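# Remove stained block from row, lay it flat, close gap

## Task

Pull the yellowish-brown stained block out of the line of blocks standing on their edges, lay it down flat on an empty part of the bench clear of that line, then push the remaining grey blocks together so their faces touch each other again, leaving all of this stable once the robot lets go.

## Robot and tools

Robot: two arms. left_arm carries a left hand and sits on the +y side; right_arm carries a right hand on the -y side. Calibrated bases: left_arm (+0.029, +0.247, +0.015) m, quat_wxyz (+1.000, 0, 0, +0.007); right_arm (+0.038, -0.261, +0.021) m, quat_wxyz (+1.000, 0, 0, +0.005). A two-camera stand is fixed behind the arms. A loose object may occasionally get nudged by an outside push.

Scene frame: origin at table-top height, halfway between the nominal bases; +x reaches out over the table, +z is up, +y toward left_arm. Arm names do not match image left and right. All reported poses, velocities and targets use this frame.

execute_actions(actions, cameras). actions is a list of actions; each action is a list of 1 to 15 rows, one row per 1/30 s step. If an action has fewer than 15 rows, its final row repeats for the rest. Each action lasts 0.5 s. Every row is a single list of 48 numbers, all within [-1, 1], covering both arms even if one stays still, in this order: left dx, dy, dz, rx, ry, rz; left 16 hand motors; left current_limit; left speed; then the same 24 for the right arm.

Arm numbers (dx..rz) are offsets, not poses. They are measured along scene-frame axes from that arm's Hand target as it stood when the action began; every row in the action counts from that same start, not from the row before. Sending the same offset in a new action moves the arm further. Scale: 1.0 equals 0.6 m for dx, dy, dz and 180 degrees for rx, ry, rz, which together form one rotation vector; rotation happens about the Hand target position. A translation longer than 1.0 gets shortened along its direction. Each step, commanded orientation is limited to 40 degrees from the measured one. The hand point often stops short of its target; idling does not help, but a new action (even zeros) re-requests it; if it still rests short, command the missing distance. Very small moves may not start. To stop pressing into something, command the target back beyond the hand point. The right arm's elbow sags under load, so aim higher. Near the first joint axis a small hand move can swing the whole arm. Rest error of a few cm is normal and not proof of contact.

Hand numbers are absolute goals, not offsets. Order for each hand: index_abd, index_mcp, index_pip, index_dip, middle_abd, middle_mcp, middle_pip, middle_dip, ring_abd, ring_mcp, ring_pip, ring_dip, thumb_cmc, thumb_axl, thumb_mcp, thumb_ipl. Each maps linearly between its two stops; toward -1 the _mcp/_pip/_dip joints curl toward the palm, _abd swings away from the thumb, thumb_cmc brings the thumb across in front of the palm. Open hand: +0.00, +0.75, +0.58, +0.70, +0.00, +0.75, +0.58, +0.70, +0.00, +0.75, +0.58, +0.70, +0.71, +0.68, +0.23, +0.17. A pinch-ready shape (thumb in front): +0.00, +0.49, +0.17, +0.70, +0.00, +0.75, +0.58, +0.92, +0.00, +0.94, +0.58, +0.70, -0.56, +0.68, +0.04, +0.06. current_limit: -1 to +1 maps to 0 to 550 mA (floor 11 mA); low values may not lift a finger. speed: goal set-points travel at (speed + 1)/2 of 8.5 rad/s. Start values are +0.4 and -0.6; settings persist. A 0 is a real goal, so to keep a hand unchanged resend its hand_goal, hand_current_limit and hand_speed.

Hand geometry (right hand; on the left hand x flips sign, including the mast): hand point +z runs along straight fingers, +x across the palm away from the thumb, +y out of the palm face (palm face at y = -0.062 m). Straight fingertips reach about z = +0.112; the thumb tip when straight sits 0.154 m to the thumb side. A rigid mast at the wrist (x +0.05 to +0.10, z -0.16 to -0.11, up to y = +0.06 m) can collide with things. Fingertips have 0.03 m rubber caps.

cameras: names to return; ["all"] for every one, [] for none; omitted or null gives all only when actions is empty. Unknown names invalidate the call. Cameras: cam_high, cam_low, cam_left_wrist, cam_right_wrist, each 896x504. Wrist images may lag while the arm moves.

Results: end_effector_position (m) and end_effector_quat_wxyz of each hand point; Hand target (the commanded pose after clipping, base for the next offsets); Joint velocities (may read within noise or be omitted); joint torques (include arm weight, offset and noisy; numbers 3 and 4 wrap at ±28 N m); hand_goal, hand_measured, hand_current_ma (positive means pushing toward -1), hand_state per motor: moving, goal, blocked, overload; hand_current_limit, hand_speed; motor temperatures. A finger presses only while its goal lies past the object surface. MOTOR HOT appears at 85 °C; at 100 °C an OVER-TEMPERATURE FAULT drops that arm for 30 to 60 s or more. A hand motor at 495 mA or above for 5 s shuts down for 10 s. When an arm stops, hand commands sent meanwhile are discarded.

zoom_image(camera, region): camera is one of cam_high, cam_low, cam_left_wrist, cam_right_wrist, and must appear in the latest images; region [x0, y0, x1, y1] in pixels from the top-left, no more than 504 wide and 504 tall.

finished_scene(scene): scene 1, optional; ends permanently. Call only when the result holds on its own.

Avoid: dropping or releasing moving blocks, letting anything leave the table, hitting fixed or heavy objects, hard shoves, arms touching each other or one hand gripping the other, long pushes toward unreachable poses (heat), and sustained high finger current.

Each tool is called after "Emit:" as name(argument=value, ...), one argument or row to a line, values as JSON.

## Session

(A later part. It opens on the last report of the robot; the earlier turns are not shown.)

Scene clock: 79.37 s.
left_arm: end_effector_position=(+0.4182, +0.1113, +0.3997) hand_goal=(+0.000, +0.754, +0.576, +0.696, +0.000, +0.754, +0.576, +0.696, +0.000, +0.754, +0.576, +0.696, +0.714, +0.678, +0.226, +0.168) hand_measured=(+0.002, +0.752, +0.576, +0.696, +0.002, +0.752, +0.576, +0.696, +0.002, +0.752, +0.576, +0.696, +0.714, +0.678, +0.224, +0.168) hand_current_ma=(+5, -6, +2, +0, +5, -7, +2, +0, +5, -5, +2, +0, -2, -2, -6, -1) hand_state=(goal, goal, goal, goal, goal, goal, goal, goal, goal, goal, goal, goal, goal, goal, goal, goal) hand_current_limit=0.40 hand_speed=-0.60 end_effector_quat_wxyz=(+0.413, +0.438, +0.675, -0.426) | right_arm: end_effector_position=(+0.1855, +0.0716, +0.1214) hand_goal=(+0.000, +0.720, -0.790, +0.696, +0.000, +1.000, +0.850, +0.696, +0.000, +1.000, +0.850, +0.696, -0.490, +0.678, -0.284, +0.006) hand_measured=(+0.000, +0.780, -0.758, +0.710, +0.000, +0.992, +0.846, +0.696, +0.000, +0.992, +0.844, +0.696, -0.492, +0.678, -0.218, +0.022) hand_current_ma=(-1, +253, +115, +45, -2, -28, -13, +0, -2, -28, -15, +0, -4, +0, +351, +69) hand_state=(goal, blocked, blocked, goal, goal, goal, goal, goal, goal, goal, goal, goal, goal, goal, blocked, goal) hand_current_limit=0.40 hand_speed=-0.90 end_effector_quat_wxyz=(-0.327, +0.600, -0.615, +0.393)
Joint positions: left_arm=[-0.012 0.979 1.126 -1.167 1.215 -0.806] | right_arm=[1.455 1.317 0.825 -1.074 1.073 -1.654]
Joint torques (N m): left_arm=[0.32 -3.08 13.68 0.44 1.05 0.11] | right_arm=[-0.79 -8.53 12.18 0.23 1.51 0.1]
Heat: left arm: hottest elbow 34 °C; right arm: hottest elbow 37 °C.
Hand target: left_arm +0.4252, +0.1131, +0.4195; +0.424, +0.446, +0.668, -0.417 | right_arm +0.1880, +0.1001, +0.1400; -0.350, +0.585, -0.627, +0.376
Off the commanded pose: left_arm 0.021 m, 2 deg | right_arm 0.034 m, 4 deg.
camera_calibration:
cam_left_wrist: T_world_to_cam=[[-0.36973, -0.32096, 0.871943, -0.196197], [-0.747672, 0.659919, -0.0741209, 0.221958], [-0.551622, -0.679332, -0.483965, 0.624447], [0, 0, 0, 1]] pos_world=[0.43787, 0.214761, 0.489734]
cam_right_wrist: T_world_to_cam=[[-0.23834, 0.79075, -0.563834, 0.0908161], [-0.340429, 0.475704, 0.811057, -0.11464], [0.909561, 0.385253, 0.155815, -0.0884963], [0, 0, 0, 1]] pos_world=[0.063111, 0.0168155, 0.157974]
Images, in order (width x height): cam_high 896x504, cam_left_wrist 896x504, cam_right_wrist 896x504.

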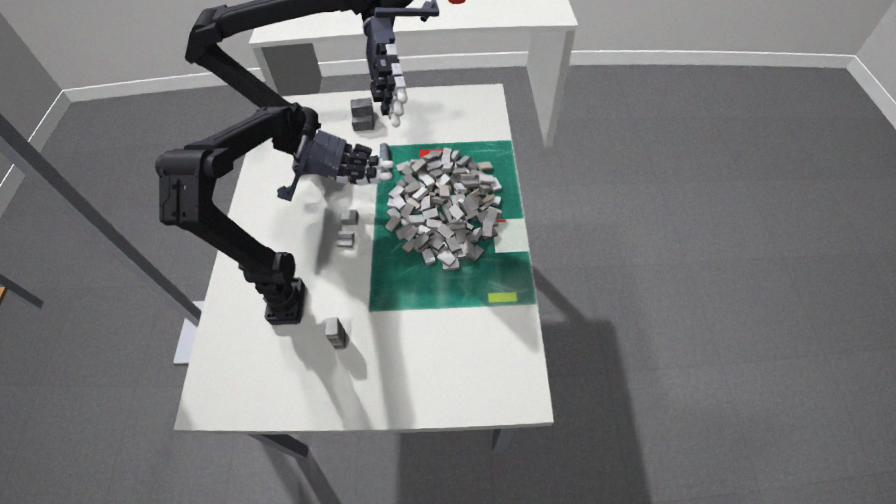

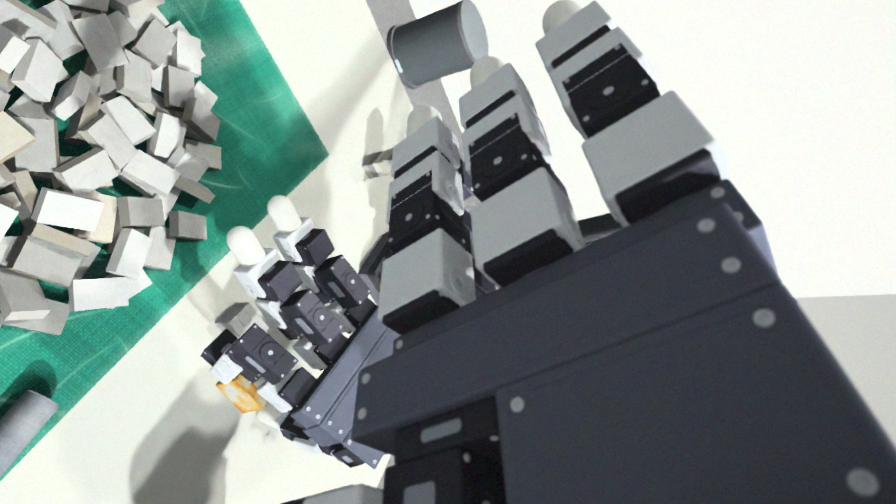

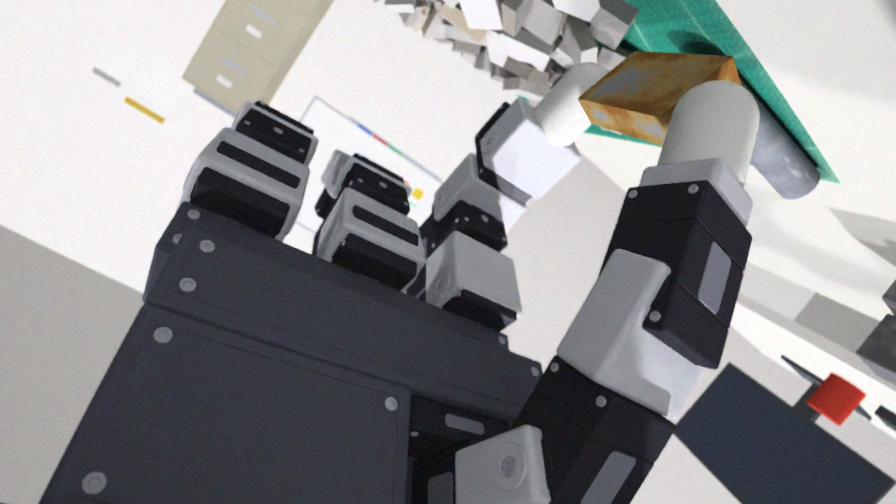

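Emit:
execute_actions(
  actions=[
    [[0,0,0,0,0,0,0,0.754,0.576,0.696,0,0.754,0.576,0.696,0,0.754,0.576,0.696,0.714,0.678,0.226,0.168,0.4,-0.6,0,0.065,0,0,0,0,0,0.72,-0.79,0.696,0,1,0.85,0.696,0,1,0.85,0.696,-0.49,0.678,-0.285,0.005,0.4,-0.9]],
    [[0,0,0,0,0,0,0,0.754,0.576,0.696,0,0.754,0.576,0.696,0,0.754,0.576,0.696,0.714,0.678,0.226,0.168,0.4,-0.6,0,0.06,-0.02,0,0,0,0,0.72,-0.79,0.696,0,1,0.85,0.696,0,1,0.85,0.696,-0.49,0.678,-0.285,0.005,0.4,-0.9]],
    [[0,0,0,0,0,0,0,0.754,0.576,0.696,0,0.754,0.576,0.696,0,0.754,0.576,0.696,0.714,0.678,0.226,0.168,0.4,-0.6,0,0,-0.05,0,0,0,0,0.72,-0.79,0.696,0,1,0.85,0.696,0,1,0.85,0.696,-0.49,0.678,-0.285,0.005,0.4,-0.9]],
    [[0,0,0,0,0,0,0,0.754,0.576,0.696,0,0.754,0.576,0.696,0,0.754,0.576,0.696,0.714,0.678,0.226,0.168,0.4,-0.6,0,0,-0.05,0,0,0,0,0.72,-0.79,0.696,0,1,0.85,0.696,0,1,0.85,0.696,-0.49,0.678,-0.285,0.005,0.4,-0.9]],
  ],
  cameras=["cam_left_wrist", "cam_right_wrist", "cam_high"],
)

Emit:
zoom_image(
  camera="cam_high",
  region=[310, 130, 420, 260],
)

Emit:
zoom_image(
  camera="cam_left_wrist",
  region=[80, 304, 380, 504],
)

Emit:
zoom_image(
  camera="cam_right_wrist",
  region=[500, 0, 896, 200],
)

Scene clock: 84.23 s.
left_arm: end_effector_position=(+0.4182, +0.1113, +0.3997) hand_goal=(+0.000, +0.754, +0.576, +0.696, +0.000, +0.754, +0.576, +0.696, +0.000, +0.754, +0.576, +0.696, +0.714, +0.678, +0.226, +0.168) hand_measured=(+0.002, +0.752, +0.576, +0.696, +0.002, +0.752, +0.576, +0.696, +0.002, +0.752, +0.576, +0.696, +0.714, +0.678, +0.224, +0.168) hand_current_ma=(+5, -6, +2, +0, +5, -7, +2, +0, +5, -5, +2, +0, -2, -2, -6, -1) hand_state=(goal, goal, goal, goal, goal, goal, goal, goal, goal, goal, goal, goal, goal, goal, goal, goal) hand_current_limit=0.40 hand_speed=-0.60 end_effector_quat_wxyz=(+0.413, +0.438, +0.675, -0.426) | right_arm: end_effector_position=(+0.1883, +0.1582, +0.0917) hand_goal=(+0.000, +0.720, -0.790, +0.696, +0.000, +1.000, +0.850, +0.696, +0.000, +1.000, +0.850, +0.696, -0.490, +0.678, -0.284, +0.006) hand_measured=(+0.000, +0.780, -0.758, +0.710, +0.000, +0.992, +0.846, +0.696, +0.000, +0.992, +0.844, +0.696, -0.492, +0.678, -0.218, +0.022) hand_current_ma=(-1, +253, +115, +45, -2, -28, -13, +0, -2, -28, -15, +0, -5, -1, +351, +69) hand_state=(goal, blocked, blocked, goal, goal, goal, goal, goal, goal, goal, goal, goal, goal, goal, blocked, goal) hand_current_limit=0.40 hand_speed=-0.90 end_effector_quat_wxyz=(-0.334, +0.595, -0.619, +0.388)
Joint positions: left_arm=[-0.012 0.979 1.126 -1.167 1.215 -0.806] | right_arm=[1.471 1.576 1.008 -1.012 1.075 -1.614]
Joint torques (N m): left_arm=[0.38 -3.14 13.67 0.43 1.06 0.11] | right_arm=[-1.08 -13.27 7.45 0.06 1.28 -0.11]
Heat: left arm: hottest elbow 34 °C; right arm: hottest elbow 38 °C.
Hand target: left_arm +0.4252, +0.1131, +0.4195; +0.424, +0.446, +0.668, -0.417 | right_arm +0.1883, +0.1582, +0.0917; -0.334, +0.595, -0.619, +0.388 (last step not sent: back at the drive's target)
Off the commanded pose: left_arm 0.021 m, 2 deg | right_arm 0.029 m, 3 deg.
pose unreachable (right arm): on one or more control steps of this call, first in action 3 (counted from 0), this arm could not follow its commanded pose, so it was not sent that pose on those steps. It may still have moved: this result reports where it is.
cause: moving toward the commanded pose would bring a part of the arm too close to another arm (a part of this arm just beyond joint 4 (wrist pitch) and a part of the left arm just beyond its joint 2 (shoulder), at the place that arm is still heading or pushing toward).
camera_calibration:
cam_left_wrist: T_world_to_cam=[[-0.36973, -0.32096, 0.871943, -0.196197], [-0.747672, 0.659919, -0.0741209, 0.221958], [-0.551622, -0.679332, -0.483965, 0.624447], [0, 0, 0, 1]] pos_world=[0.43787, 0.214761, 0.489734]
cam_right_wrist: T_world_to_cam=[[-0.233624, 0.802764, -0.548626, 0.00206413], [-0.342581, 0.4601, 0.819113, -0.128617], [0.909977, 0.379313, 0.167521, -0.12], [0, 0, 0, 1]] pos_world=[0.0656175, 0.103037, 0.126587]
Images, in order (width x height): cam_high 896x504, cam_left_wrist 896x504, cam_right_wrist 896x504.

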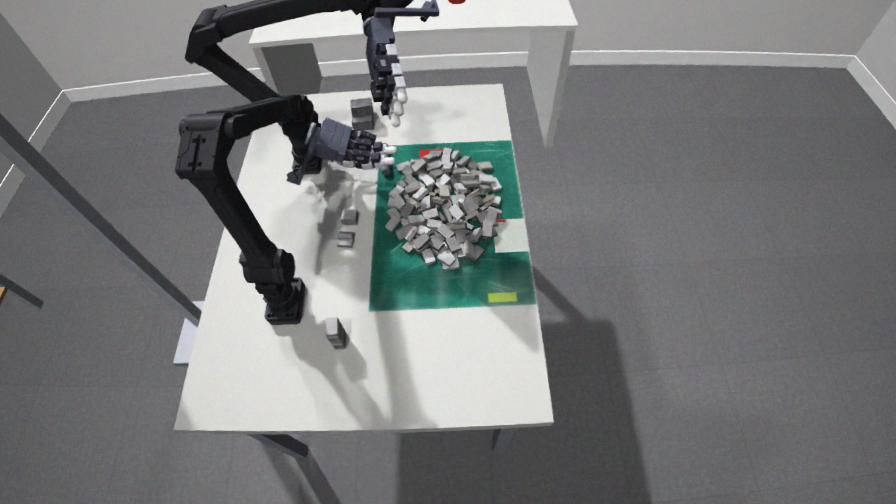

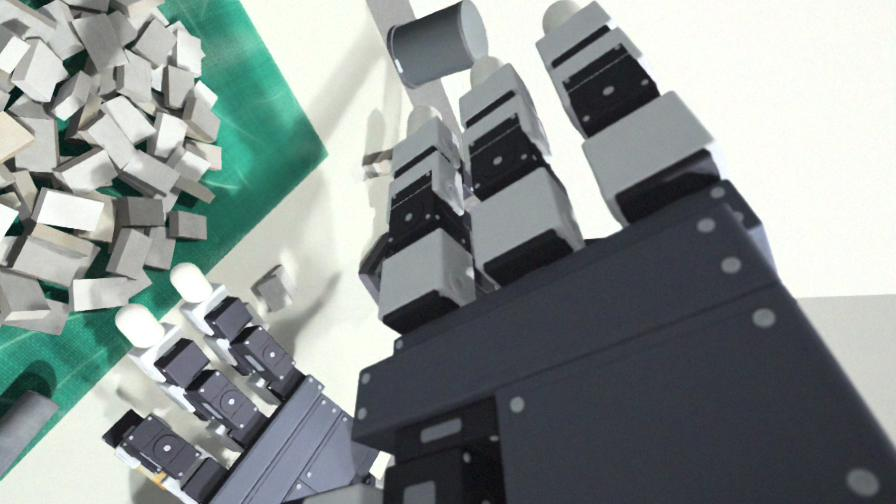

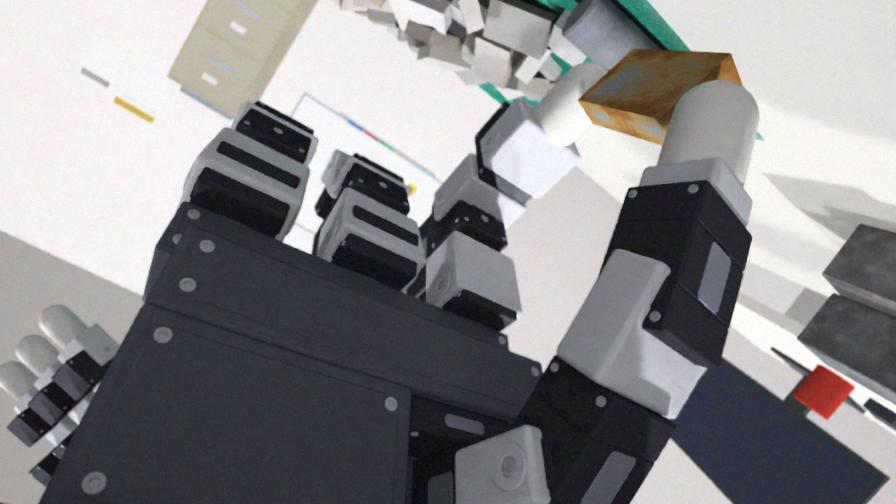

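Scaled by 3.877 from the camera's 896x504 image, which has a finer 1280x720 frame.

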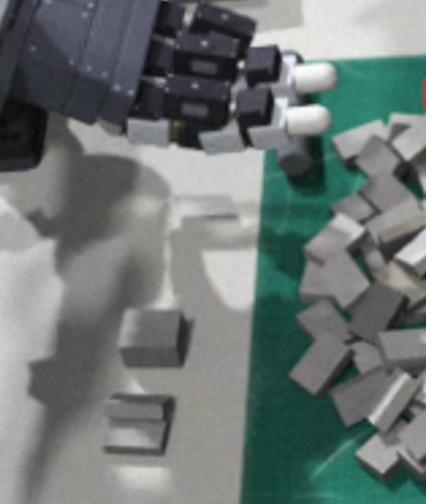

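Scaled by 1.680 from the camera's 896x504 image, which has a finer 1280x720 frame.

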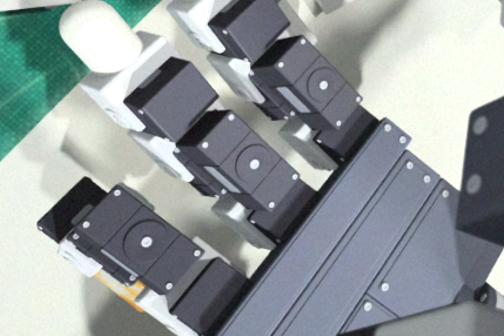

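Scaled by 1.273 from the camera's 896x504 image, which has a finer 1280x720 frame.

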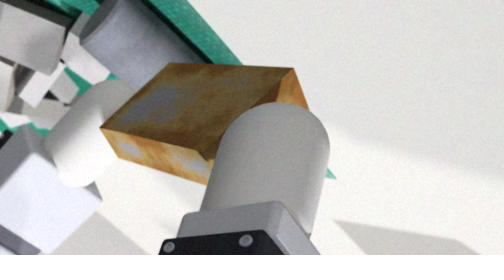

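Emit:
execute_actions(
  actions=[
    [[0,0,0,0,0,0,0,0.754,0.576,0.696,0,0.754,0.576,0.696,0,0.754,0.576,0.696,0.714,0.678,0.226,0.168,0.4,-0.6,0,-0.03,-0.02,0,0,0,0,0.72,-0.79,0.696,0,1,0.85,0.696,0,1,0.85,0.696,-0.49,0.678,-0.285,0.005,0.4,-0.9]],
    [[0,0,0,0,0,0,0,0.754,0.576,0.696,0,0.754,0.576,0.696,0,0.754,0.576,0.696,0.714,0.678,0.226,0.168,0.4,-0.6,0,-0.03,-0.03,0,0,0,0,0.72,-0.79,0.696,0,1,0.85,0.696,0,1,0.85,0.696,-0.49,0.678,-0.285,0.005,0.4,-0.9]],
    [[0,0,0,0,0,0,0,0.754,0.576,0.696,0,0.754,0.576,0.696,0,0.754,0.576,0.696,0.714,0.678,0.226,0.168,0.4,-0.6,0,-0.02,-0.02,0,0,0,0,0.72,-0.79,0.696,0,1,0.85,0.696,0,1,0.85,0.696,-0.49,0.678,-0.285,0.005,0.4,-0.9]],
  ],
  cameras=["cam_left_wrist", "cam_right_wrist"],
)

Emit:
zoom_image(
  camera="cam_right_wrist",
  region=[500, 0, 896, 200],
)

Emit:
zoom_image(
  camera="cam_left_wrist",
  region=[80, 304, 380, 504],
)

Scene clock: 86.70 s.
left_arm: end_effector_position=(+0.4182, +0.1113, +0.3997) hand_goal=(+0.000, +0.754, +0.576, +0.696, +0.000, +0.754, +0.576, +0.696, +0.000, +0.754, +0.576, +0.696, +0.714, +0.678, +0.226, +0.168) hand_measured=(+0.002, +0.752, +0.576, +0.696, +0.002, +0.752, +0.576, +0.696, +0.002, +0.752, +0.576, +0.696, +0.714, +0.678, +0.224, +0.168) hand_current_ma=(+5, -6, +2, +0, +5, -7, +2, +0, +5, -5, +2, +0, -2, -2, -6, -1) hand_state=(goal, goal, goal, goal, goal, goal, goal, goal, goal, goal, goal, goal, goal, goal, goal, goal) hand_current_limit=0.40 hand_speed=-0.60 end_effector_quat_wxyz=(+0.413, +0.438, +0.675, -0.426) | right_arm: end_effector_position=(+0.1868, +0.1419, +0.0780) hand_goal=(+0.000, +0.720, -0.790, +0.696, +0.000, +1.000, +0.850, +0.696, +0.000, +1.000, +0.850, +0.696, -0.490, +0.678, -0.284, +0.006) hand_measured=(+0.000, +0.780, -0.758, +0.710, +0.000, +0.992, +0.846, +0.696, +0.000, +0.992, +0.844, +0.696, -0.492, +0.678, -0.218, +0.022) hand_current_ma=(-1, +253, +115, +45, -2, -28, -13, +0, -2, -28, -15, +0, -5, -1, +351, +69) hand_state=(goal, blocked, blocked, goal, goal, goal, goal, goal, goal, goal, goal, goal, goal, goal, blocked, goal) hand_current_limit=0.40 hand_speed=-0.90 end_effector_quat_wxyz=(-0.331, +0.597, -0.617, +0.391)
Joint positions: left_arm=[-0.012 0.979 1.126 -1.167 1.215 -0.806] | right_arm=[1.471 1.565 0.951 -0.977 1.075 -1.614]
Joint torques (N m): left_arm=[0.32 -3.02 13.68 0.44 1.06 0.11] | right_arm=[-1.08 -12.75 7.21 0.05 1.28 -0.11]
Heat: left arm: hottest elbow 34 °C; right arm: hottest elbow 38 °C.
Hand target: left_arm +0.4252, +0.1131, +0.4195; +0.424, +0.446, +0.668, -0.417 | right_arm +0.1868, +0.1419, +0.0780; -0.331, +0.597, -0.617, +0.391 (last step not sent: back at the drive's target)
Off the commanded pose: left_arm 0.021 m, 2 deg | right_arm 0.043 m, 1 deg.
led back after a hold (right arm): the arm was led back toward your command in small steps, so it may still be short of it.
pose unreachable (right arm): on one or more control steps of this call, first in action 1 (counted from 0), this arm could not follow its commanded pose, so it was not sent that pose on those steps. It may still have moved: this result reports where it is.
cause: moving toward the commanded pose would bring a part of the arm too close to another arm (a part of this arm just beyond joint 4 (wrist pitch) and a part of the left arm just beyond its joint 2 (shoulder), along the way the arms are being sent, or toward where that arm still pushes).
camera_calibration:
cam_left_wrist: T_world_to_cam=[[-0.36973, -0.32096, 0.871943, -0.196197], [-0.747672, 0.659919, -0.0741209, 0.221958], [-0.551622, -0.679332, -0.483965, 0.624447], [0, 0, 0, 1]] pos_world=[0.43787, 0.214761, 0.489734]
cam_right_wrist: T_world_to_cam=[[-0.234138, 0.797345, -0.556255, 0.00874458], [-0.341853, 0.4681, 0.814874, -0.111385], [0.910119, 0.38095, 0.162975, -0.110147], [0, 0, 0, 1]] pos_world=[0.0642165, 0.0871274, 0.11358]
Images, in order (width x height): cam_left_wrist 896x504, cam_right_wrist 896x504.

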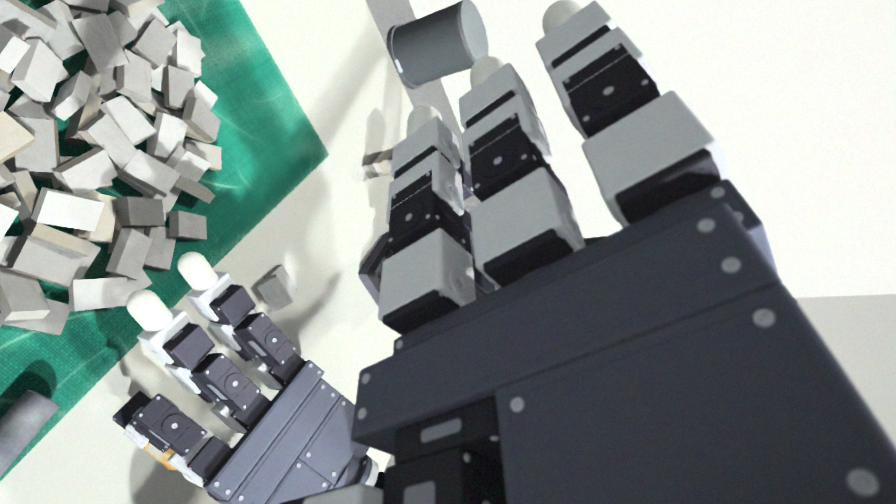

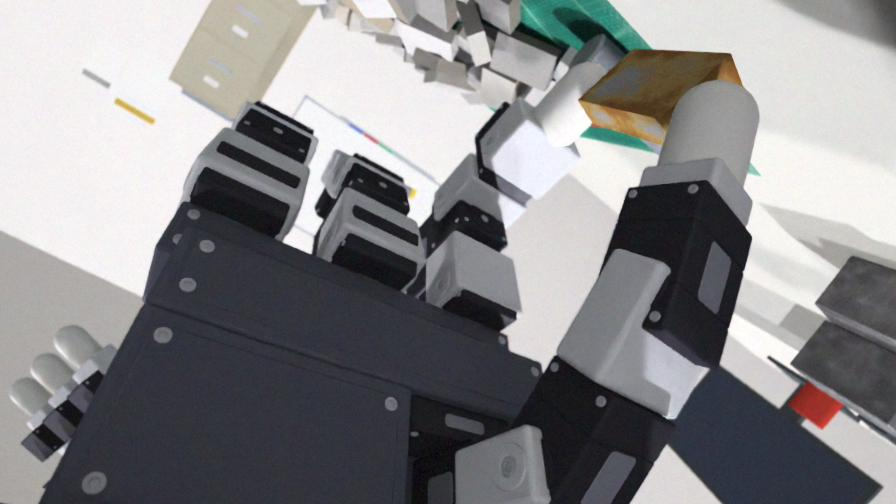

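Scaled by 1.273 from the camera's 896x504 image, which has a finer 1280x720 frame.

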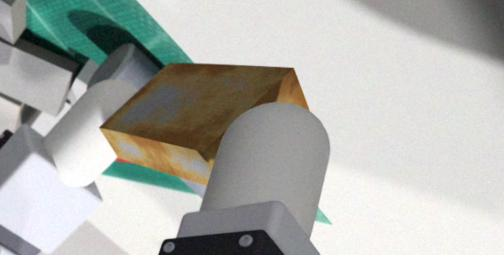

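Scaled by 1.680 from the camera's 896x504 image, which has a finer 1280x720 frame.

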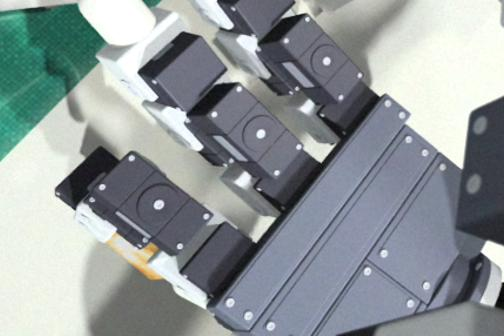

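Emit:
execute_actions(
  actions=[
    [[0,0,0,0,0,0,0,0.754,0.576,0.696,0,0.754,0.576,0.696,0,0.754,0.576,0.696,0.714,0.678,0.226,0.168,0.4,-0.6,0,-0.04,0,0,0,0,0,0.72,-0.79,0.696,0,1,0.85,0.696,0,1,0.85,0.696,-0.49,0.678,-0.285,0.005,0.4,-0.9]],
    [[0,0,0,0,0,0,0,0.754,0.576,0.696,0,0.754,0.576,0.696,0,0.754,0.576,0.696,0.714,0.678,0.226,0.168,0.4,-0.6,0,-0.03,0,0,0,0,0,0.72,-0.79,0.696,0,1,0.85,0.696,0,1,0.85,0.696,-0.49,0.678,-0.285,0.005,0.4,-0.9]],
  ],
  cameras=[],
)

Scene clock: 88.20 s.
left_arm: end_effector_position=(+0.4182, +0.1113, +0.3997) hand_goal=(+0.000, +0.754, +0.576, +0.696, +0.000, +0.754, +0.576, +0.696, +0.000, +0.754, +0.576, +0.696, +0.714, +0.678, +0.226, +0.168) hand_measured=(+0.002, +0.752, +0.576, +0.696, +0.002, +0.752, +0.576, +0.696, +0.002, +0.752, +0.576, +0.696, +0.714, +0.678, +0.224, +0.168) hand_current_ma=(+5, -6, +2, +0, +5, -7, +2, +0, +5, -5, +2, +0, -2, -2, -6, -1) hand_state=(goal, goal, goal, goal, goal, goal, goal, goal, goal, goal, goal, goal, goal, goal, goal, goal) hand_current_limit=0.40 hand_speed=-0.60 end_effector_quat_wxyz=(+0.413, +0.438, +0.675, -0.426) | right_arm: end_effector_position=(+0.1840, +0.1038, +0.0779) hand_goal=(+0.000, +0.720, -0.790, +0.696, +0.000, +1.000, +0.850, +0.696, +0.000, +1.000, +0.850, +0.696, -0.490, +0.678, -0.284, +0.006) hand_measured=(+0.000, +0.780, -0.758, +0.710, +0.000, +0.992, +0.846, +0.696, +0.000, +0.992, +0.844, +0.696, -0.492, +0.678, -0.218, +0.022) hand_current_ma=(-1, +253, +115, +45, -2, -28, -13, +0, -2, -28, -15, +0, -5, -1, +351, +69) hand_state=(goal, blocked, blocked, goal, goal, goal, goal, goal, goal, goal, goal, goal, goal, goal, blocked, goal) hand_current_limit=0.40 hand_speed=-0.90 end_effector_quat_wxyz=(-0.331, +0.598, -0.616, +0.391)
Joint positions: left_arm=[-0.012 0.979 1.126 -1.167 1.215 -0.806] | right_arm=[1.47 1.472 0.844 -0.957 1.075 -1.623]
Joint torques (N m): left_arm=[0.26 -3.25 13.68 0.42 1.05 0.11] | right_arm=[-1.73 -12.16 6.27 0.62 1.29 -0.23]
Heat: left arm: hottest elbow 34 °C; right arm: hottest elbow 38 °C.
Hand target: left_arm +0.4252, +0.1131, +0.4195; +0.424, +0.446, +0.668, -0.417 | right_arm +0.1869, +0.1000, +0.0781; -0.331, +0.597, -0.617, +0.391
Off the commanded pose: left_arm 0.021 m, 2 deg | right_arm 0.005 m, 0 deg.
No camera images: "cameras" was empty.

Emit:
execute_actions(
  actions=[
    [[0,0,0,0,0,0,0,0.754,0.576,0.696,0,0.754,0.576,0.696,0,0.754,0.576,0.696,0.714,0.678,0.226,0.168,0.4,-0.6,0,0,-0.025,0.02,0,0,0,0.72,-0.79,0.696,0,1,0.85,0.696,0,1,0.85,0.696,-0.49,0.678,-0.285,0.005,0.4,-0.9]],
    [[0,0,0,0,0,0,0,0.754,0.576,0.696,0,0.754,0.576,0.696,0,0.754,0.576,0.696,0.714,0.678,0.226,0.168,0.4,-0.6,0,0,-0.025,0.02,0,0,0,0.72,-0.79,0.696,0,1,0.85,0.696,0,1,0.85,0.696,-0.49,0.678,-0.285,0.005,0.4,-0.9]],
  ],
  cameras=["cam_left_wrist", "cam_right_wrist"],
)

Emit:
zoom_image(
  camera="cam_right_wrist",
  region=[500, 0, 896, 200],
)

Emit:
zoom_image(
  camera="cam_left_wrist",
  region=[80, 304, 380, 504],
)

Scene clock: 90.27 s.
left_arm: end_effector_position=(+0.4182, +0.1113, +0.3997) hand_goal=(+0.000, +0.754, +0.576, +0.696, +0.000, +0.754, +0.576, +0.696, +0.000, +0.754, +0.576, +0.696, +0.714, +0.678, +0.226, +0.168) hand_measured=(+0.002, +0.752, +0.576, +0.696, +0.002, +0.752, +0.576, +0.696, +0.002, +0.752, +0.576, +0.696, +0.714, +0.678, +0.224, +0.168) hand_current_ma=(+5, -6, +2, +0, +5, -7, +2, +0, +5, -5, +2, +0, -2, -2, -6, -1) hand_state=(goal, goal, goal, goal, goal, goal, goal, goal, goal, goal, goal, goal, goal, goal, goal, goal) hand_current_limit=0.40 hand_speed=-0.60 end_effector_quat_wxyz=(+0.413, +0.438, +0.675, -0.426) | right_arm: end_effector_position=(+0.1840, +0.1030, +0.0476) hand_goal=(+0.000, +0.720, -0.790, +0.696, +0.000, +1.000, +0.850, +0.696, +0.000, +1.000, +0.850, +0.696, -0.490, +0.678, -0.284, +0.006) hand_measured=(+0.000, +0.780, -0.758, +0.710, +0.000, +0.992, +0.846, +0.696, +0.000, +0.992, +0.844, +0.696, -0.492, +0.678, -0.218, +0.022) hand_current_ma=(-1, +253, +115, +45, -2, -28, -13, +0, -2, -28, -15, +0, -5, -1, +351, +69) hand_state=(goal, blocked, blocked, goal, goal, goal, goal, goal, goal, goal, goal, goal, goal, goal, blocked, goal) hand_current_limit=0.40 hand_speed=-0.90 end_effector_quat_wxyz=(+0.367, -0.577, +0.639, -0.353)
Joint positions: left_arm=[-0.012 0.979 1.126 -1.167 1.215 -0.806] | right_arm=[1.465 1.465 0.726 -0.715 1.064 -1.634]
Joint torques (N m): left_arm=[0.32 -3.14 13.67 0.43 1.05 0.11] | right_arm=[-1.73 -11.46 5.91 0.95 1.21 -0.2]
Heat: left arm: hottest elbow 34 °C; right arm: hottest elbow 38 °C.
Hand target: left_arm +0.4252, +0.1131, +0.4195; +0.424, +0.446, +0.668, -0.417 | right_arm +0.1868, +0.1000, +0.0481; +0.368, -0.575, +0.641, -0.351
Off the commanded pose: left_arm 0.021 m, 2 deg | right_arm 0.004 m, 0 deg.
camera_calibration:
cam_left_wrist: T_world_to_cam=[[-0.36973, -0.32096, 0.871943, -0.196197], [-0.747672, 0.659919, -0.0741209, 0.221958], [-0.551622, -0.679332, -0.483965, 0.624447], [0, 0, 0, 1]] pos_world=[0.43787, 0.214761, 0.489734]
cam_right_wrist: T_world_to_cam=[[-0.236836, 0.857083, -0.457512, 0.0118485], [-0.343228, 0.366732, 0.864697, -0.0610422], [0.908902, 0.361822, 0.20732, -0.0876433], [0, 0, 0, 1]] pos_world=[0.061514, 0.0439423, 0.0763741]
Images, in order (width x height): cam_left_wrist 896x504, cam_right_wrist 896x504.

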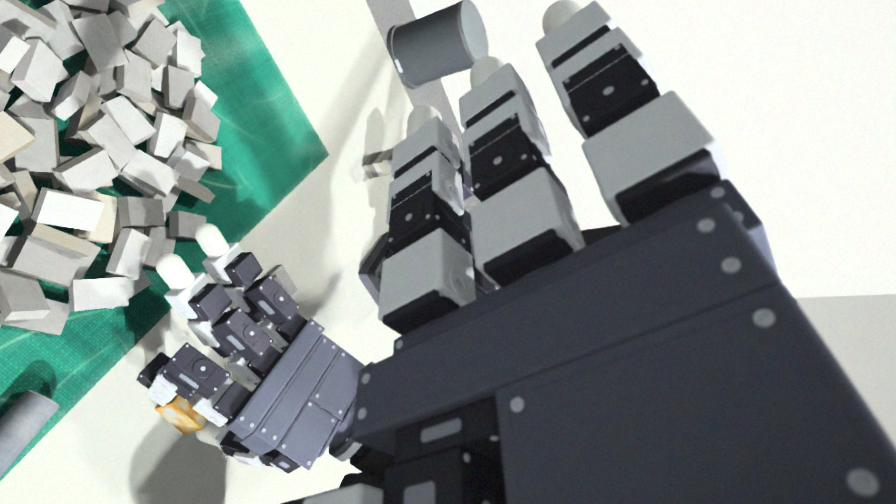

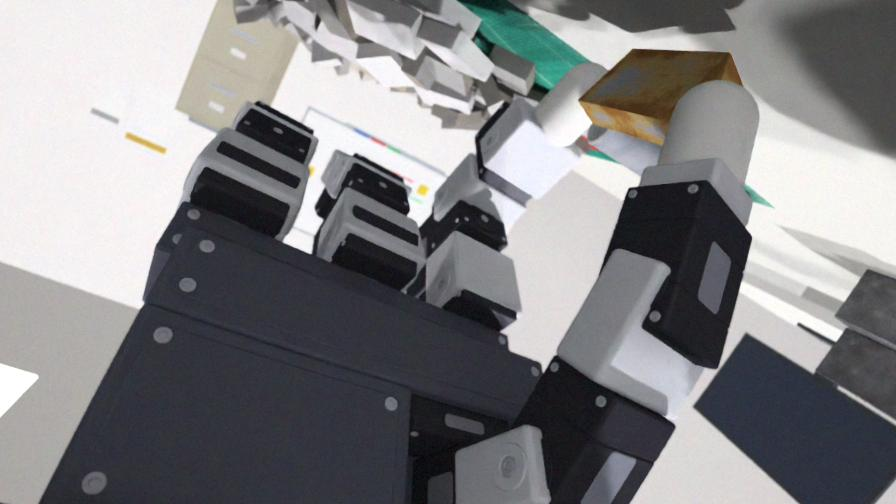

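Scaled by 1.273 from the camera's 896x504 image, which has a finer 1280x720 frame.

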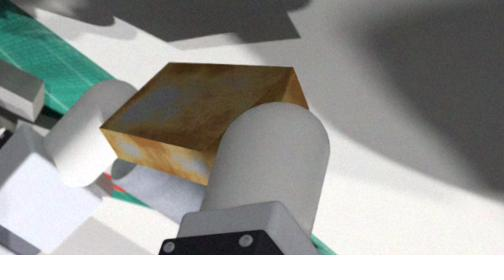

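Scaled by 1.680 from the camera's 896x504 image, which has a finer 1280x720 frame.

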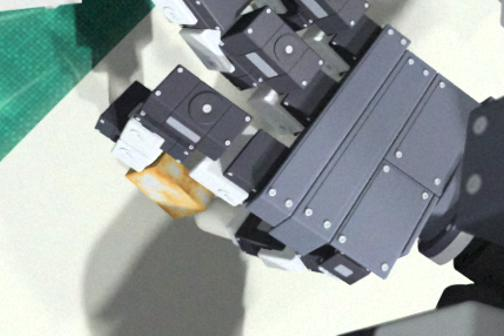

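Emit:
execute_actions(
  actions=[
    [[0,0,0,0,0,0,0,0.754,0.576,0.696,0,0.754,0.576,0.696,0,0.754,0.576,0.696,0.714,0.678,0.226,0.168,0.4,-0.6,0,0,-0.018,0,0,0,0,0.72,-0.79,0.696,0,1,0.85,0.696,0,1,0.85,0.696,-0.49,0.678,-0.285,0.005,0.4,-0.9]],
  ],
  cameras=["cam_right_wrist", "cam_high"],
)

Emit:
zoom_image(
  camera="cam_right_wrist",
  region=[500, 0, 896, 200],
)

Emit:
zoom_image(
  camera="cam_high",
  region=[310, 130, 420, 260],
)

Scene clock: 91.73 s.
left_arm: end_effector_position=(+0.4182, +0.1113, +0.3997) hand_goal=(+0.000, +0.754, +0.576, +0.696, +0.000, +0.754, +0.576, +0.696, +0.000, +0.754, +0.576, +0.696, +0.714, +0.678, +0.226, +0.168) hand_measured=(+0.002, +0.752, +0.576, +0.696, +0.002, +0.752, +0.576, +0.696, +0.002, +0.752, +0.576, +0.696, +0.714, +0.678, +0.224, +0.168) hand_current_ma=(+5, -6, +2, +0, +5, -7, +2, +0, +5, -5, +2, +0, -2, -2, -6, -1) hand_state=(goal, goal, goal, goal, goal, goal, goal, goal, goal, goal, goal, goal, goal, goal, goal, goal) hand_current_limit=0.40 hand_speed=-0.60 end_effector_quat_wxyz=(+0.413, +0.438, +0.675, -0.426) | right_arm: end_effector_position=(+0.1841, +0.1054, +0.0451) hand_goal=(+0.000, +0.720, -0.790, +0.696, +0.000, +1.000, +0.850, +0.696, +0.000, +1.000, +0.850, +0.696, -0.490, +0.678, -0.284, +0.006) hand_measured=(+0.000, +0.780, -0.758, +0.710, +0.000, +0.992, +0.846, +0.696, +0.000, +0.992, +0.844, +0.696, -0.492, +0.678, -0.218, +0.022) hand_current_ma=(-1, +253, +115, +45, -2, -28, -13, +0, -2, -28, -15, +0, -5, -1, +351, +69) hand_state=(goal, blocked, blocked, goal, goal, goal, goal, goal, goal, goal, goal, goal, goal, goal, blocked, goal) hand_current_limit=0.40 hand_speed=-0.90 end_effector_quat_wxyz=(+0.374, -0.573, +0.642, -0.346)
Joint positions: left_arm=[-0.012 0.979 1.126 -1.167 1.215 -0.806] | right_arm=[1.465 1.465 0.714 -0.679 1.064 -1.635]
Joint torques (N m): left_arm=[0.26 -3.14 13.68 0.43 1.06 0.11] | right_arm=[-1.79 -9.47 5.86 1.03 1.21 -0.19]
Heat: left arm: hottest elbow 34 °C; right arm: hottest elbow 38 °C.
Hand target: left_arm +0.4252, +0.1131, +0.4195; +0.424, +0.446, +0.668, -0.417 | right_arm +0.1868, +0.1000, +0.0372; +0.368, -0.575, +0.641, -0.351
Off the commanded pose: left_arm 0.021 m, 2 deg | right_arm 0.010 m, 1 deg.
camera_calibration:
cam_right_wrist: T_world_to_cam=[[-0.236443, 0.867096, -0.438451, 0.00667123], [-0.345054, 0.346902, 0.872122, -0.0576279], [0.908313, 0.357496, 0.217172, -0.0879902], [0, 0, 0, 1]] pos_world=[0.0616153, 0.0456628, 0.0722926]
Images, in order (width x height): cam_high 896x504, cam_right_wrist 896x504.

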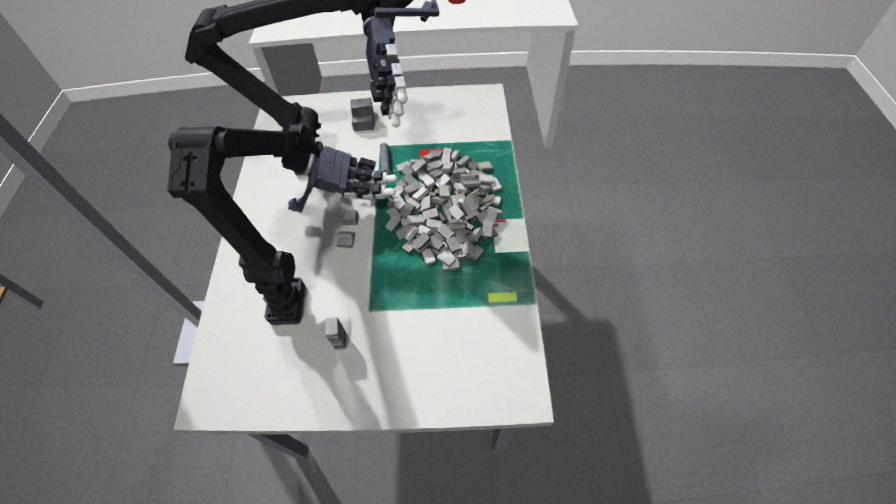

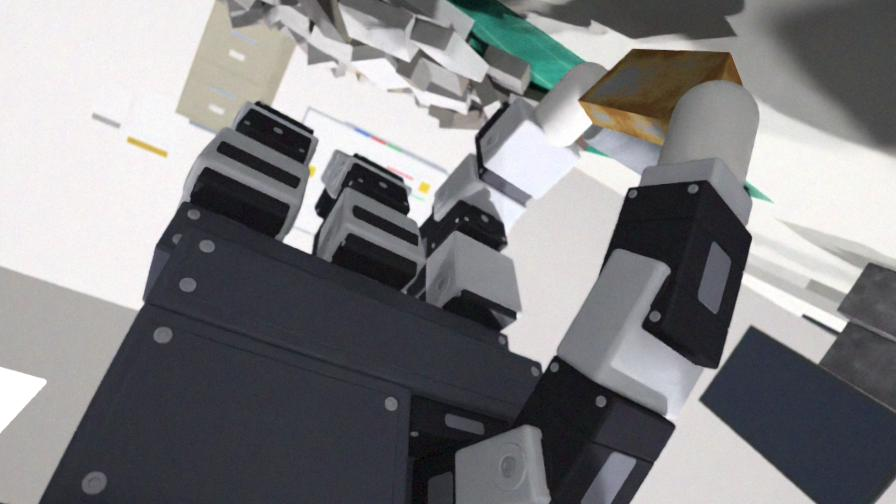

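Scaled by 1.273 from the camera's 896x504 image, which has a finer 1280x720 frame.

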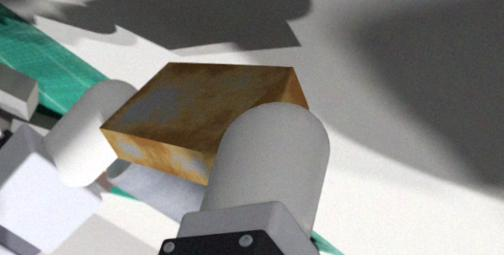

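Scaled by 3.877 from the camera's 896x504 image, which has a finer 1280x720 frame.

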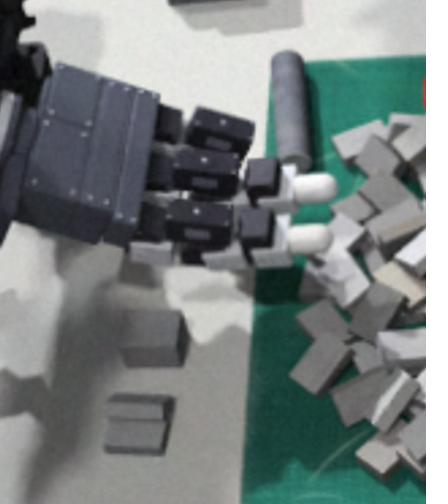

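Emit:
execute_actions(
  actions=[
    [[0,0,0,0,0,0,0,0.754,0.576,0.696,0,0.754,0.576,0.696,0,0.754,0.576,0.696,0.714,0.678,0.226,0.168,0.4,-0.6,0,-0.005,-0.01,0,0,0,0,0.72,-0.79,0.696,0,1,0.85,0.696,0,1,0.85,0.696,-0.49,0.678,-0.285,0.005,0.4,-0.9]],
  ],
  cameras=["cam_right_wrist", "cam_high"],
)

Emit:
zoom_image(
  camera="cam_right_wrist",
  region=[500, 0, 896, 200],
)

Scene clock: 93.00 s.
left_arm: end_effector_position=(+0.4182, +0.1113, +0.3997) hand_goal=(+0.000, +0.754, +0.576, +0.696, +0.000, +0.754, +0.576, +0.696, +0.000, +0.754, +0.576, +0.696, +0.714, +0.678, +0.226, +0.168) hand_measured=(+0.002, +0.752, +0.576, +0.696, +0.002, +0.752, +0.576, +0.696, +0.002, +0.752, +0.576, +0.696, +0.714, +0.678, +0.224, +0.168) hand_current_ma=(+5, -6, +2, +0, +5, -7, +2, +0, +5, -5, +2, +0, -2, -2, -6, -1) hand_state=(goal, goal, goal, goal, goal, goal, goal, goal, goal, goal, goal, goal, goal, goal, goal, goal) hand_current_limit=0.40 hand_speed=-0.60 end_effector_quat_wxyz=(+0.413, +0.438, +0.675, -0.426) | right_arm: end_effector_position=(+0.1840, +0.1027, +0.0391) hand_goal=(+0.000, +0.720, -0.790, +0.696, +0.000, +1.000, +0.850, +0.696, +0.000, +1.000, +0.850, +0.696, -0.490, +0.678, -0.284, +0.006) hand_measured=(+0.000, +0.780, -0.758, +0.710, +0.000, +0.992, +0.846, +0.696, +0.000, +0.992, +0.844, +0.696, -0.492, +0.678, -0.218, +0.022) hand_current_ma=(-1, +253, +115, +45, -2, -28, -13, +0, -2, -28, -15, +0, -5, -1, +351, +71) hand_state=(goal, blocked, blocked, goal, goal, goal, goal, goal, goal, goal, goal, goal, goal, goal, blocked, goal) hand_current_limit=0.40 hand_speed=-0.90 end_effector_quat_wxyz=(+0.374, -0.573, +0.642, -0.345)
Joint positions: left_arm=[-0.012 0.979 1.126 -1.167 1.215 -0.806] | right_arm=[1.464 1.472 0.699 -0.655 1.063 -1.636]
Joint torques (N m): left_arm=[0.32 -3.14 13.68 0.44 1.05 0.11] | right_arm=[-1.79 -9.41 5.76 0.99 1.22 -0.22]
Heat: left arm: hottest elbow 34 °C; right arm: hottest elbow 37 °C.
Hand target: left_arm +0.4252, +0.1131, +0.4195; +0.424, +0.446, +0.668, -0.417 | right_arm +0.1869, +0.0970, +0.0313; +0.368, -0.575, +0.641, -0.351
Off the commanded pose: left_arm 0.021 m, 2 deg | right_arm 0.010 m, 1 deg.
camera_calibration:
cam_right_wrist: T_world_to_cam=[[-0.236593, 0.867656, -0.43726, 0.00621997], [-0.344904, 0.345727, 0.872648, -0.0514009], [0.908331, 0.357275, 0.217462, -0.0856206], [0, 0, 0, 1]] pos_world=[0.061515, 0.042964, 0.0661939]
Images, in order (width x height): cam_high 896x504, cam_right_wrist 896x504.

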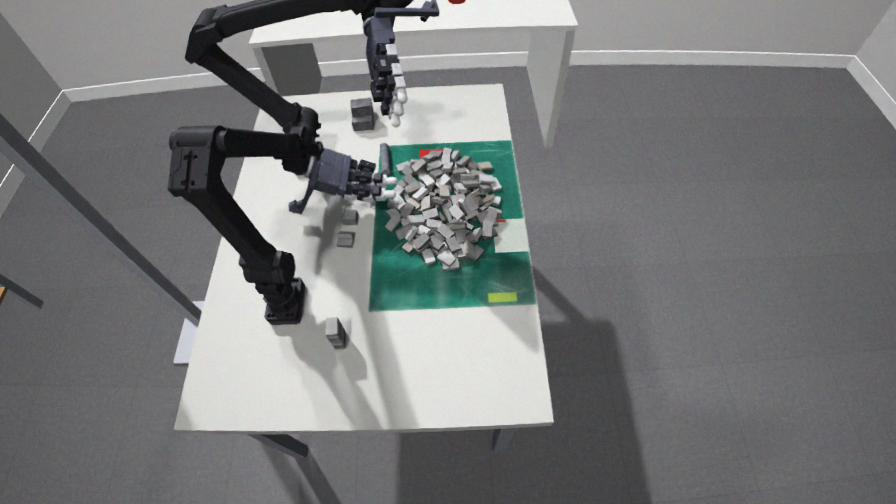

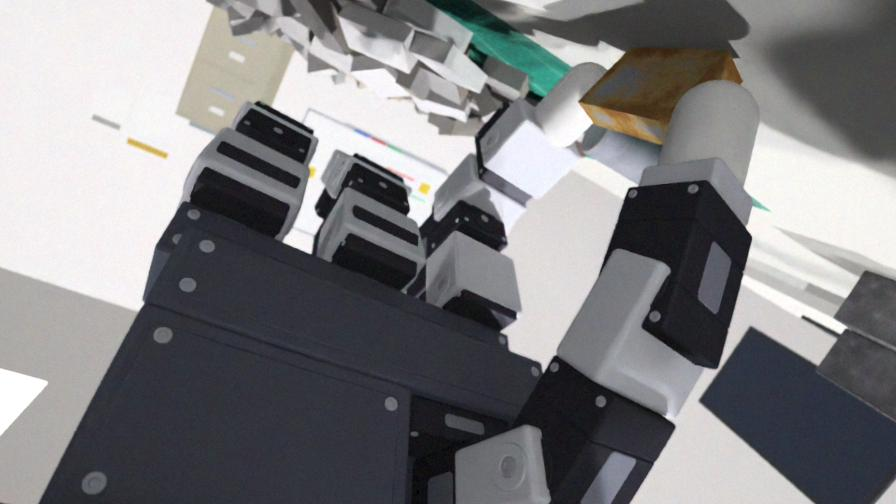

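Scaled by 1.273 from the camera's 896x504 image, which has a finer 1280x720 frame.

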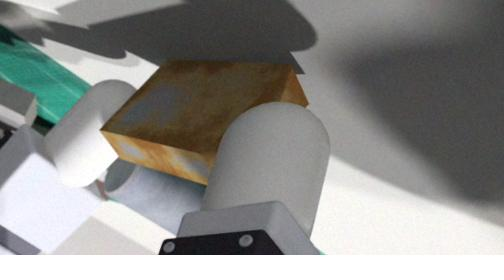

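Emit:
execute_actions(
  actions=[
    [[0,0,0,0,0,0,0,0.754,0.576,0.696,0,0.754,0.576,0.696,0,0.754,0.576,0.696,0.714,0.678,0.226,0.168,0.4,-0.6,0,-0.01,-0.005,0,0,0,0,0.72,-0.79,0.696,0,1,0.85,0.696,0,1,0.85,0.696,-0.49,0.678,-0.285,0.005,0.4,-0.9]],
  ],
  cameras=["cam_right_wrist", "cam_high"],
)

Emit:
zoom_image(
  camera="cam_right_wrist",
  region=[500, 0, 896, 200],
)

Scene clock: 94.03 s.
left_arm: end_effector_position=(+0.4182, +0.1113, +0.3997) hand_goal=(+0.000, +0.754, +0.576, +0.696, +0.000, +0.754, +0.576, +0.696, +0.000, +0.754, +0.576, +0.696, +0.714, +0.678, +0.226, +0.168) hand_measured=(+0.002, +0.752, +0.576, +0.696, +0.002, +0.752, +0.576, +0.696, +0.002, +0.752, +0.576, +0.696, +0.714, +0.678, +0.224, +0.168) hand_current_ma=(+5, -6, +2, +0, +5, -7, +2, +0, +5, -5, +2, +0, -2, -2, -6, -1) hand_state=(goal, goal, goal, goal, goal, goal, goal, goal, goal, goal, goal, goal, goal, goal, goal, goal) hand_current_limit=0.40 hand_speed=-0.60 end_effector_quat_wxyz=(+0.413, +0.438, +0.675, -0.426) | right_arm: end_effector_position=(+0.1838, +0.1016, +0.0364) hand_goal=(+0.000, +0.720, -0.790, +0.696, +0.000, +1.000, +0.850, +0.696, +0.000, +1.000, +0.850, +0.696, -0.490, +0.678, -0.284, +0.006) hand_measured=(+0.000, +0.780, -0.758, +0.710, +0.000, +0.992, +0.846, +0.696, +0.000, +0.992, +0.844, +0.696, -0.492, +0.678, -0.218, +0.022) hand_current_ma=(-1, +251, +115, +45, -2, -28, -13, +0, -2, -28, -15, +0, -5, -1, +351, +78) hand_state=(goal, blocked, blocked, goal, goal, goal, goal, goal, goal, goal, goal, goal, goal, goal, blocked, goal) hand_current_limit=0.40 hand_speed=-0.90 end_effector_quat_wxyz=(+0.377, -0.571, +0.643, -0.343)
Joint positions: left_arm=[-0.012 0.979 1.126 -1.167 1.215 -0.806] | right_arm=[1.464 1.472 0.688 -0.636 1.063 -1.636]
Joint torques (N m): left_arm=[0.26 -3.08 13.68 0.43 1.05 0.11] | right_arm=[-1.9 -9.93 5.11 0.85 1.2 -0.25]
Heat: left arm: hottest elbow 34 °C; right arm: hottest elbow 37 °C.
Hand target: left_arm +0.4252, +0.1131, +0.4195; +0.424, +0.446, +0.668, -0.417 | right_arm +0.1869, +0.0910, +0.0283; +0.368, -0.575, +0.641, -0.351
Off the commanded pose: left_arm 0.021 m, 2 deg | right_arm 0.014 m, 1 deg.
camera_calibration:
cam_right_wrist: T_world_to_cam=[[-0.236285, 0.871078, -0.430571, 0.00540244], [-0.345532, 0.338832, 0.8751, -0.0480308], [0.908172, 0.355549, 0.220925, -0.0843841], [0, 0, 0, 1]] pos_world=[0.0613157, 0.0415711, 0.0630004]
Images, in order (width x height): cam_high 896x504, cam_right_wrist 896x504.

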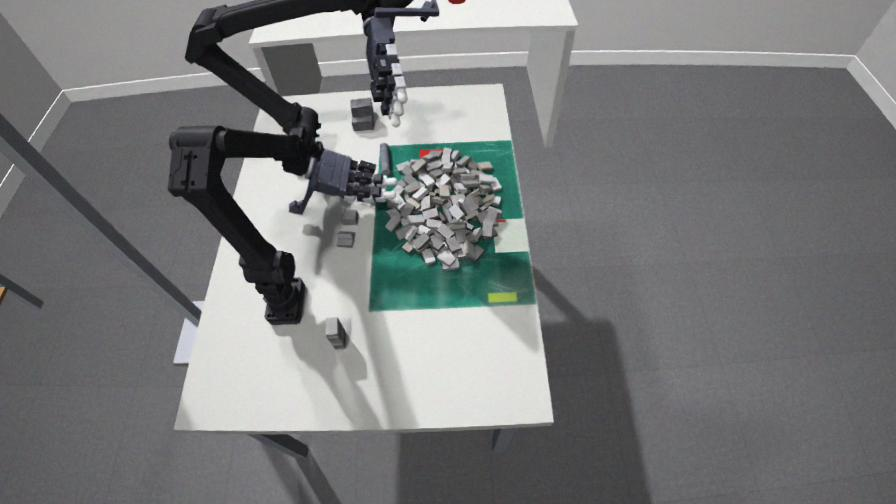

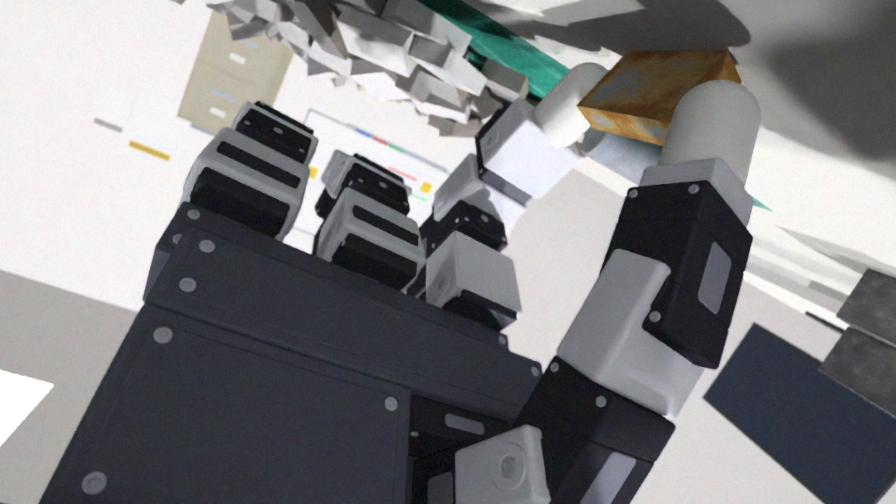

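Scaled by 1.273 from the camera's 896x504 image, which has a finer 1280x720 frame.

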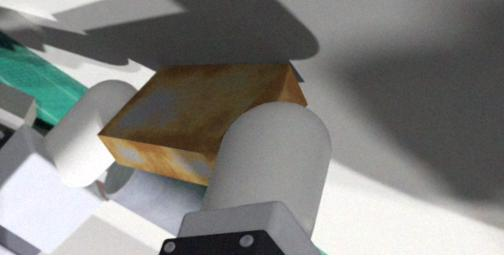

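Emit:
execute_actions(
  actions=[
    [[0,0,0,0,0,0,0,0.754,0.576,0.696,0,0.754,0.576,0.696,0,0.754,0.576,0.696,0.714,0.678,0.226,0.168,0.4,-0.6,0,-0.015,0,0,0,0,0,0.72,-0.79,0.696,0,1,0.85,0.696,0,1,0.85,0.696,-0.49,0.678,-0.285,0.005,0.4,-0.9]],
  ],
  cameras=["cam_right_wrist"],
)

Emit:
zoom_image(
  camera="cam_right_wrist",
  region=[500, 0, 896, 200],
)

Scene clock: 95.07 s.
left_arm: end_effector_position=(+0.4182, +0.1113, +0.3997) hand_goal=(+0.000, +0.754, +0.576, +0.696, +0.000, +0.754, +0.576, +0.696, +0.000, +0.754, +0.576, +0.696, +0.714, +0.678, +0.226, +0.168) hand_measured=(+0.002, +0.752, +0.576, +0.696, +0.002, +0.752, +0.576, +0.696, +0.002, +0.752, +0.576, +0.696, +0.714, +0.678, +0.224, +0.168) hand_current_ma=(+5, -6, +2, +0, +5, -7, +2, +0, +5, -5, +2, +0, -2, -2, -6, -1) hand_state=(goal, goal, goal, goal, goal, goal, goal, goal, goal, goal, goal, goal, goal, goal, goal, goal) hand_current_limit=0.40 hand_speed=-0.60 end_effector_quat_wxyz=(+0.413, +0.438, +0.675, -0.426) | right_arm: end_effector_position=(+0.1838, +0.0888, +0.0308) hand_goal=(+0.000, +0.720, -0.790, +0.696, +0.000, +1.000, +0.850, +0.696, +0.000, +1.000, +0.850, +0.696, -0.490, +0.678, -0.284, +0.006) hand_measured=(+0.000, +0.780, -0.758, +0.710, +0.000, +0.992, +0.846, +0.696, +0.000, +0.992, +0.844, +0.696, -0.494, +0.676, -0.218, +0.024) hand_current_ma=(+1, +249, +115, +44, -2, -28, -13, +0, -2, -28, -15, +0, -11, -6, +351, +80) hand_state=(goal, blocked, blocked, goal, goal, goal, goal, goal, goal, goal, goal, goal, goal, goal, blocked, goal) hand_current_limit=0.40 hand_speed=-0.90 end_effector_quat_wxyz=(+0.372, -0.574, +0.641, -0.348)
Joint positions: left_arm=[-0.012 0.979 1.126 -1.167 1.215 -0.806] | right_arm=[1.461 1.462 0.658 -0.628 1.063 -1.641]
Joint torques (N m): left_arm=[0.32 -3.08 13.67 0.44 1.05 0.11] | right_arm=[-1.96 -10.52 5.33 0.87 1.19 -0.27]
Heat: left arm: hottest elbow 34 °C; right arm: hottest elbow 37 °C.
Hand target: left_arm +0.4252, +0.1131, +0.4195; +0.424, +0.446, +0.668, -0.417 | right_arm +0.1869, +0.0819, +0.0283; +0.368, -0.575, +0.641, -0.351
Off the commanded pose: left_arm 0.021 m, 2 deg | right_arm 0.008 m, 1 deg.
camera_calibration:
cam_right_wrist: T_world_to_cam=[[-0.235679, 0.864674, -0.443616, 0.015012], [-0.3441, 0.352656, 0.870189, -0.0401497], [0.908873, 0.357734, 0.21442, -0.0787714], [0, 0, 0, 1]] pos_world=[0.0613157, 0.0293577, 0.0584876]
Images, in order (width x height): cam_right_wrist 896x504.

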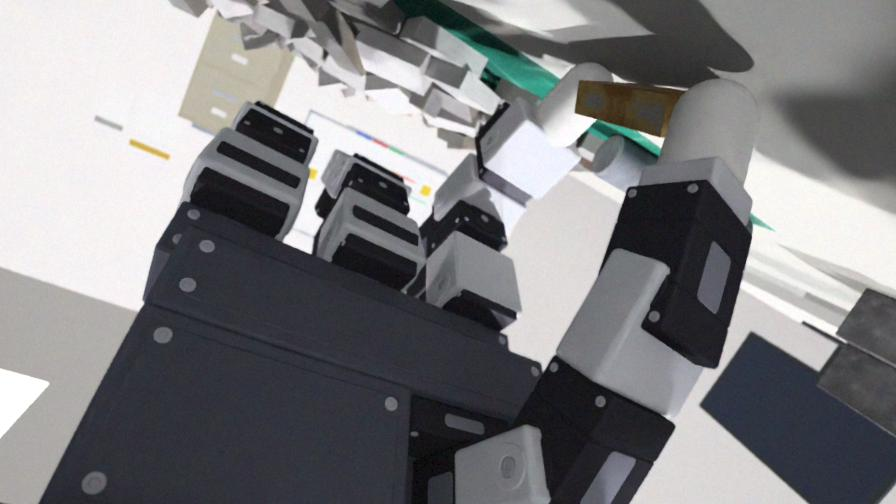

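Scaled by 1.273 from the camera's 896x504 image, which has a finer 1280x720 frame.

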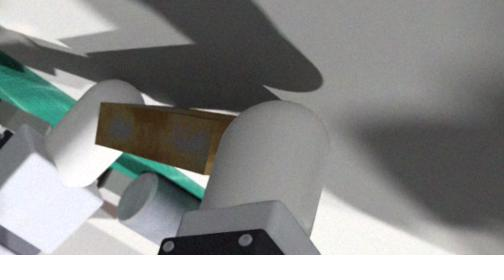

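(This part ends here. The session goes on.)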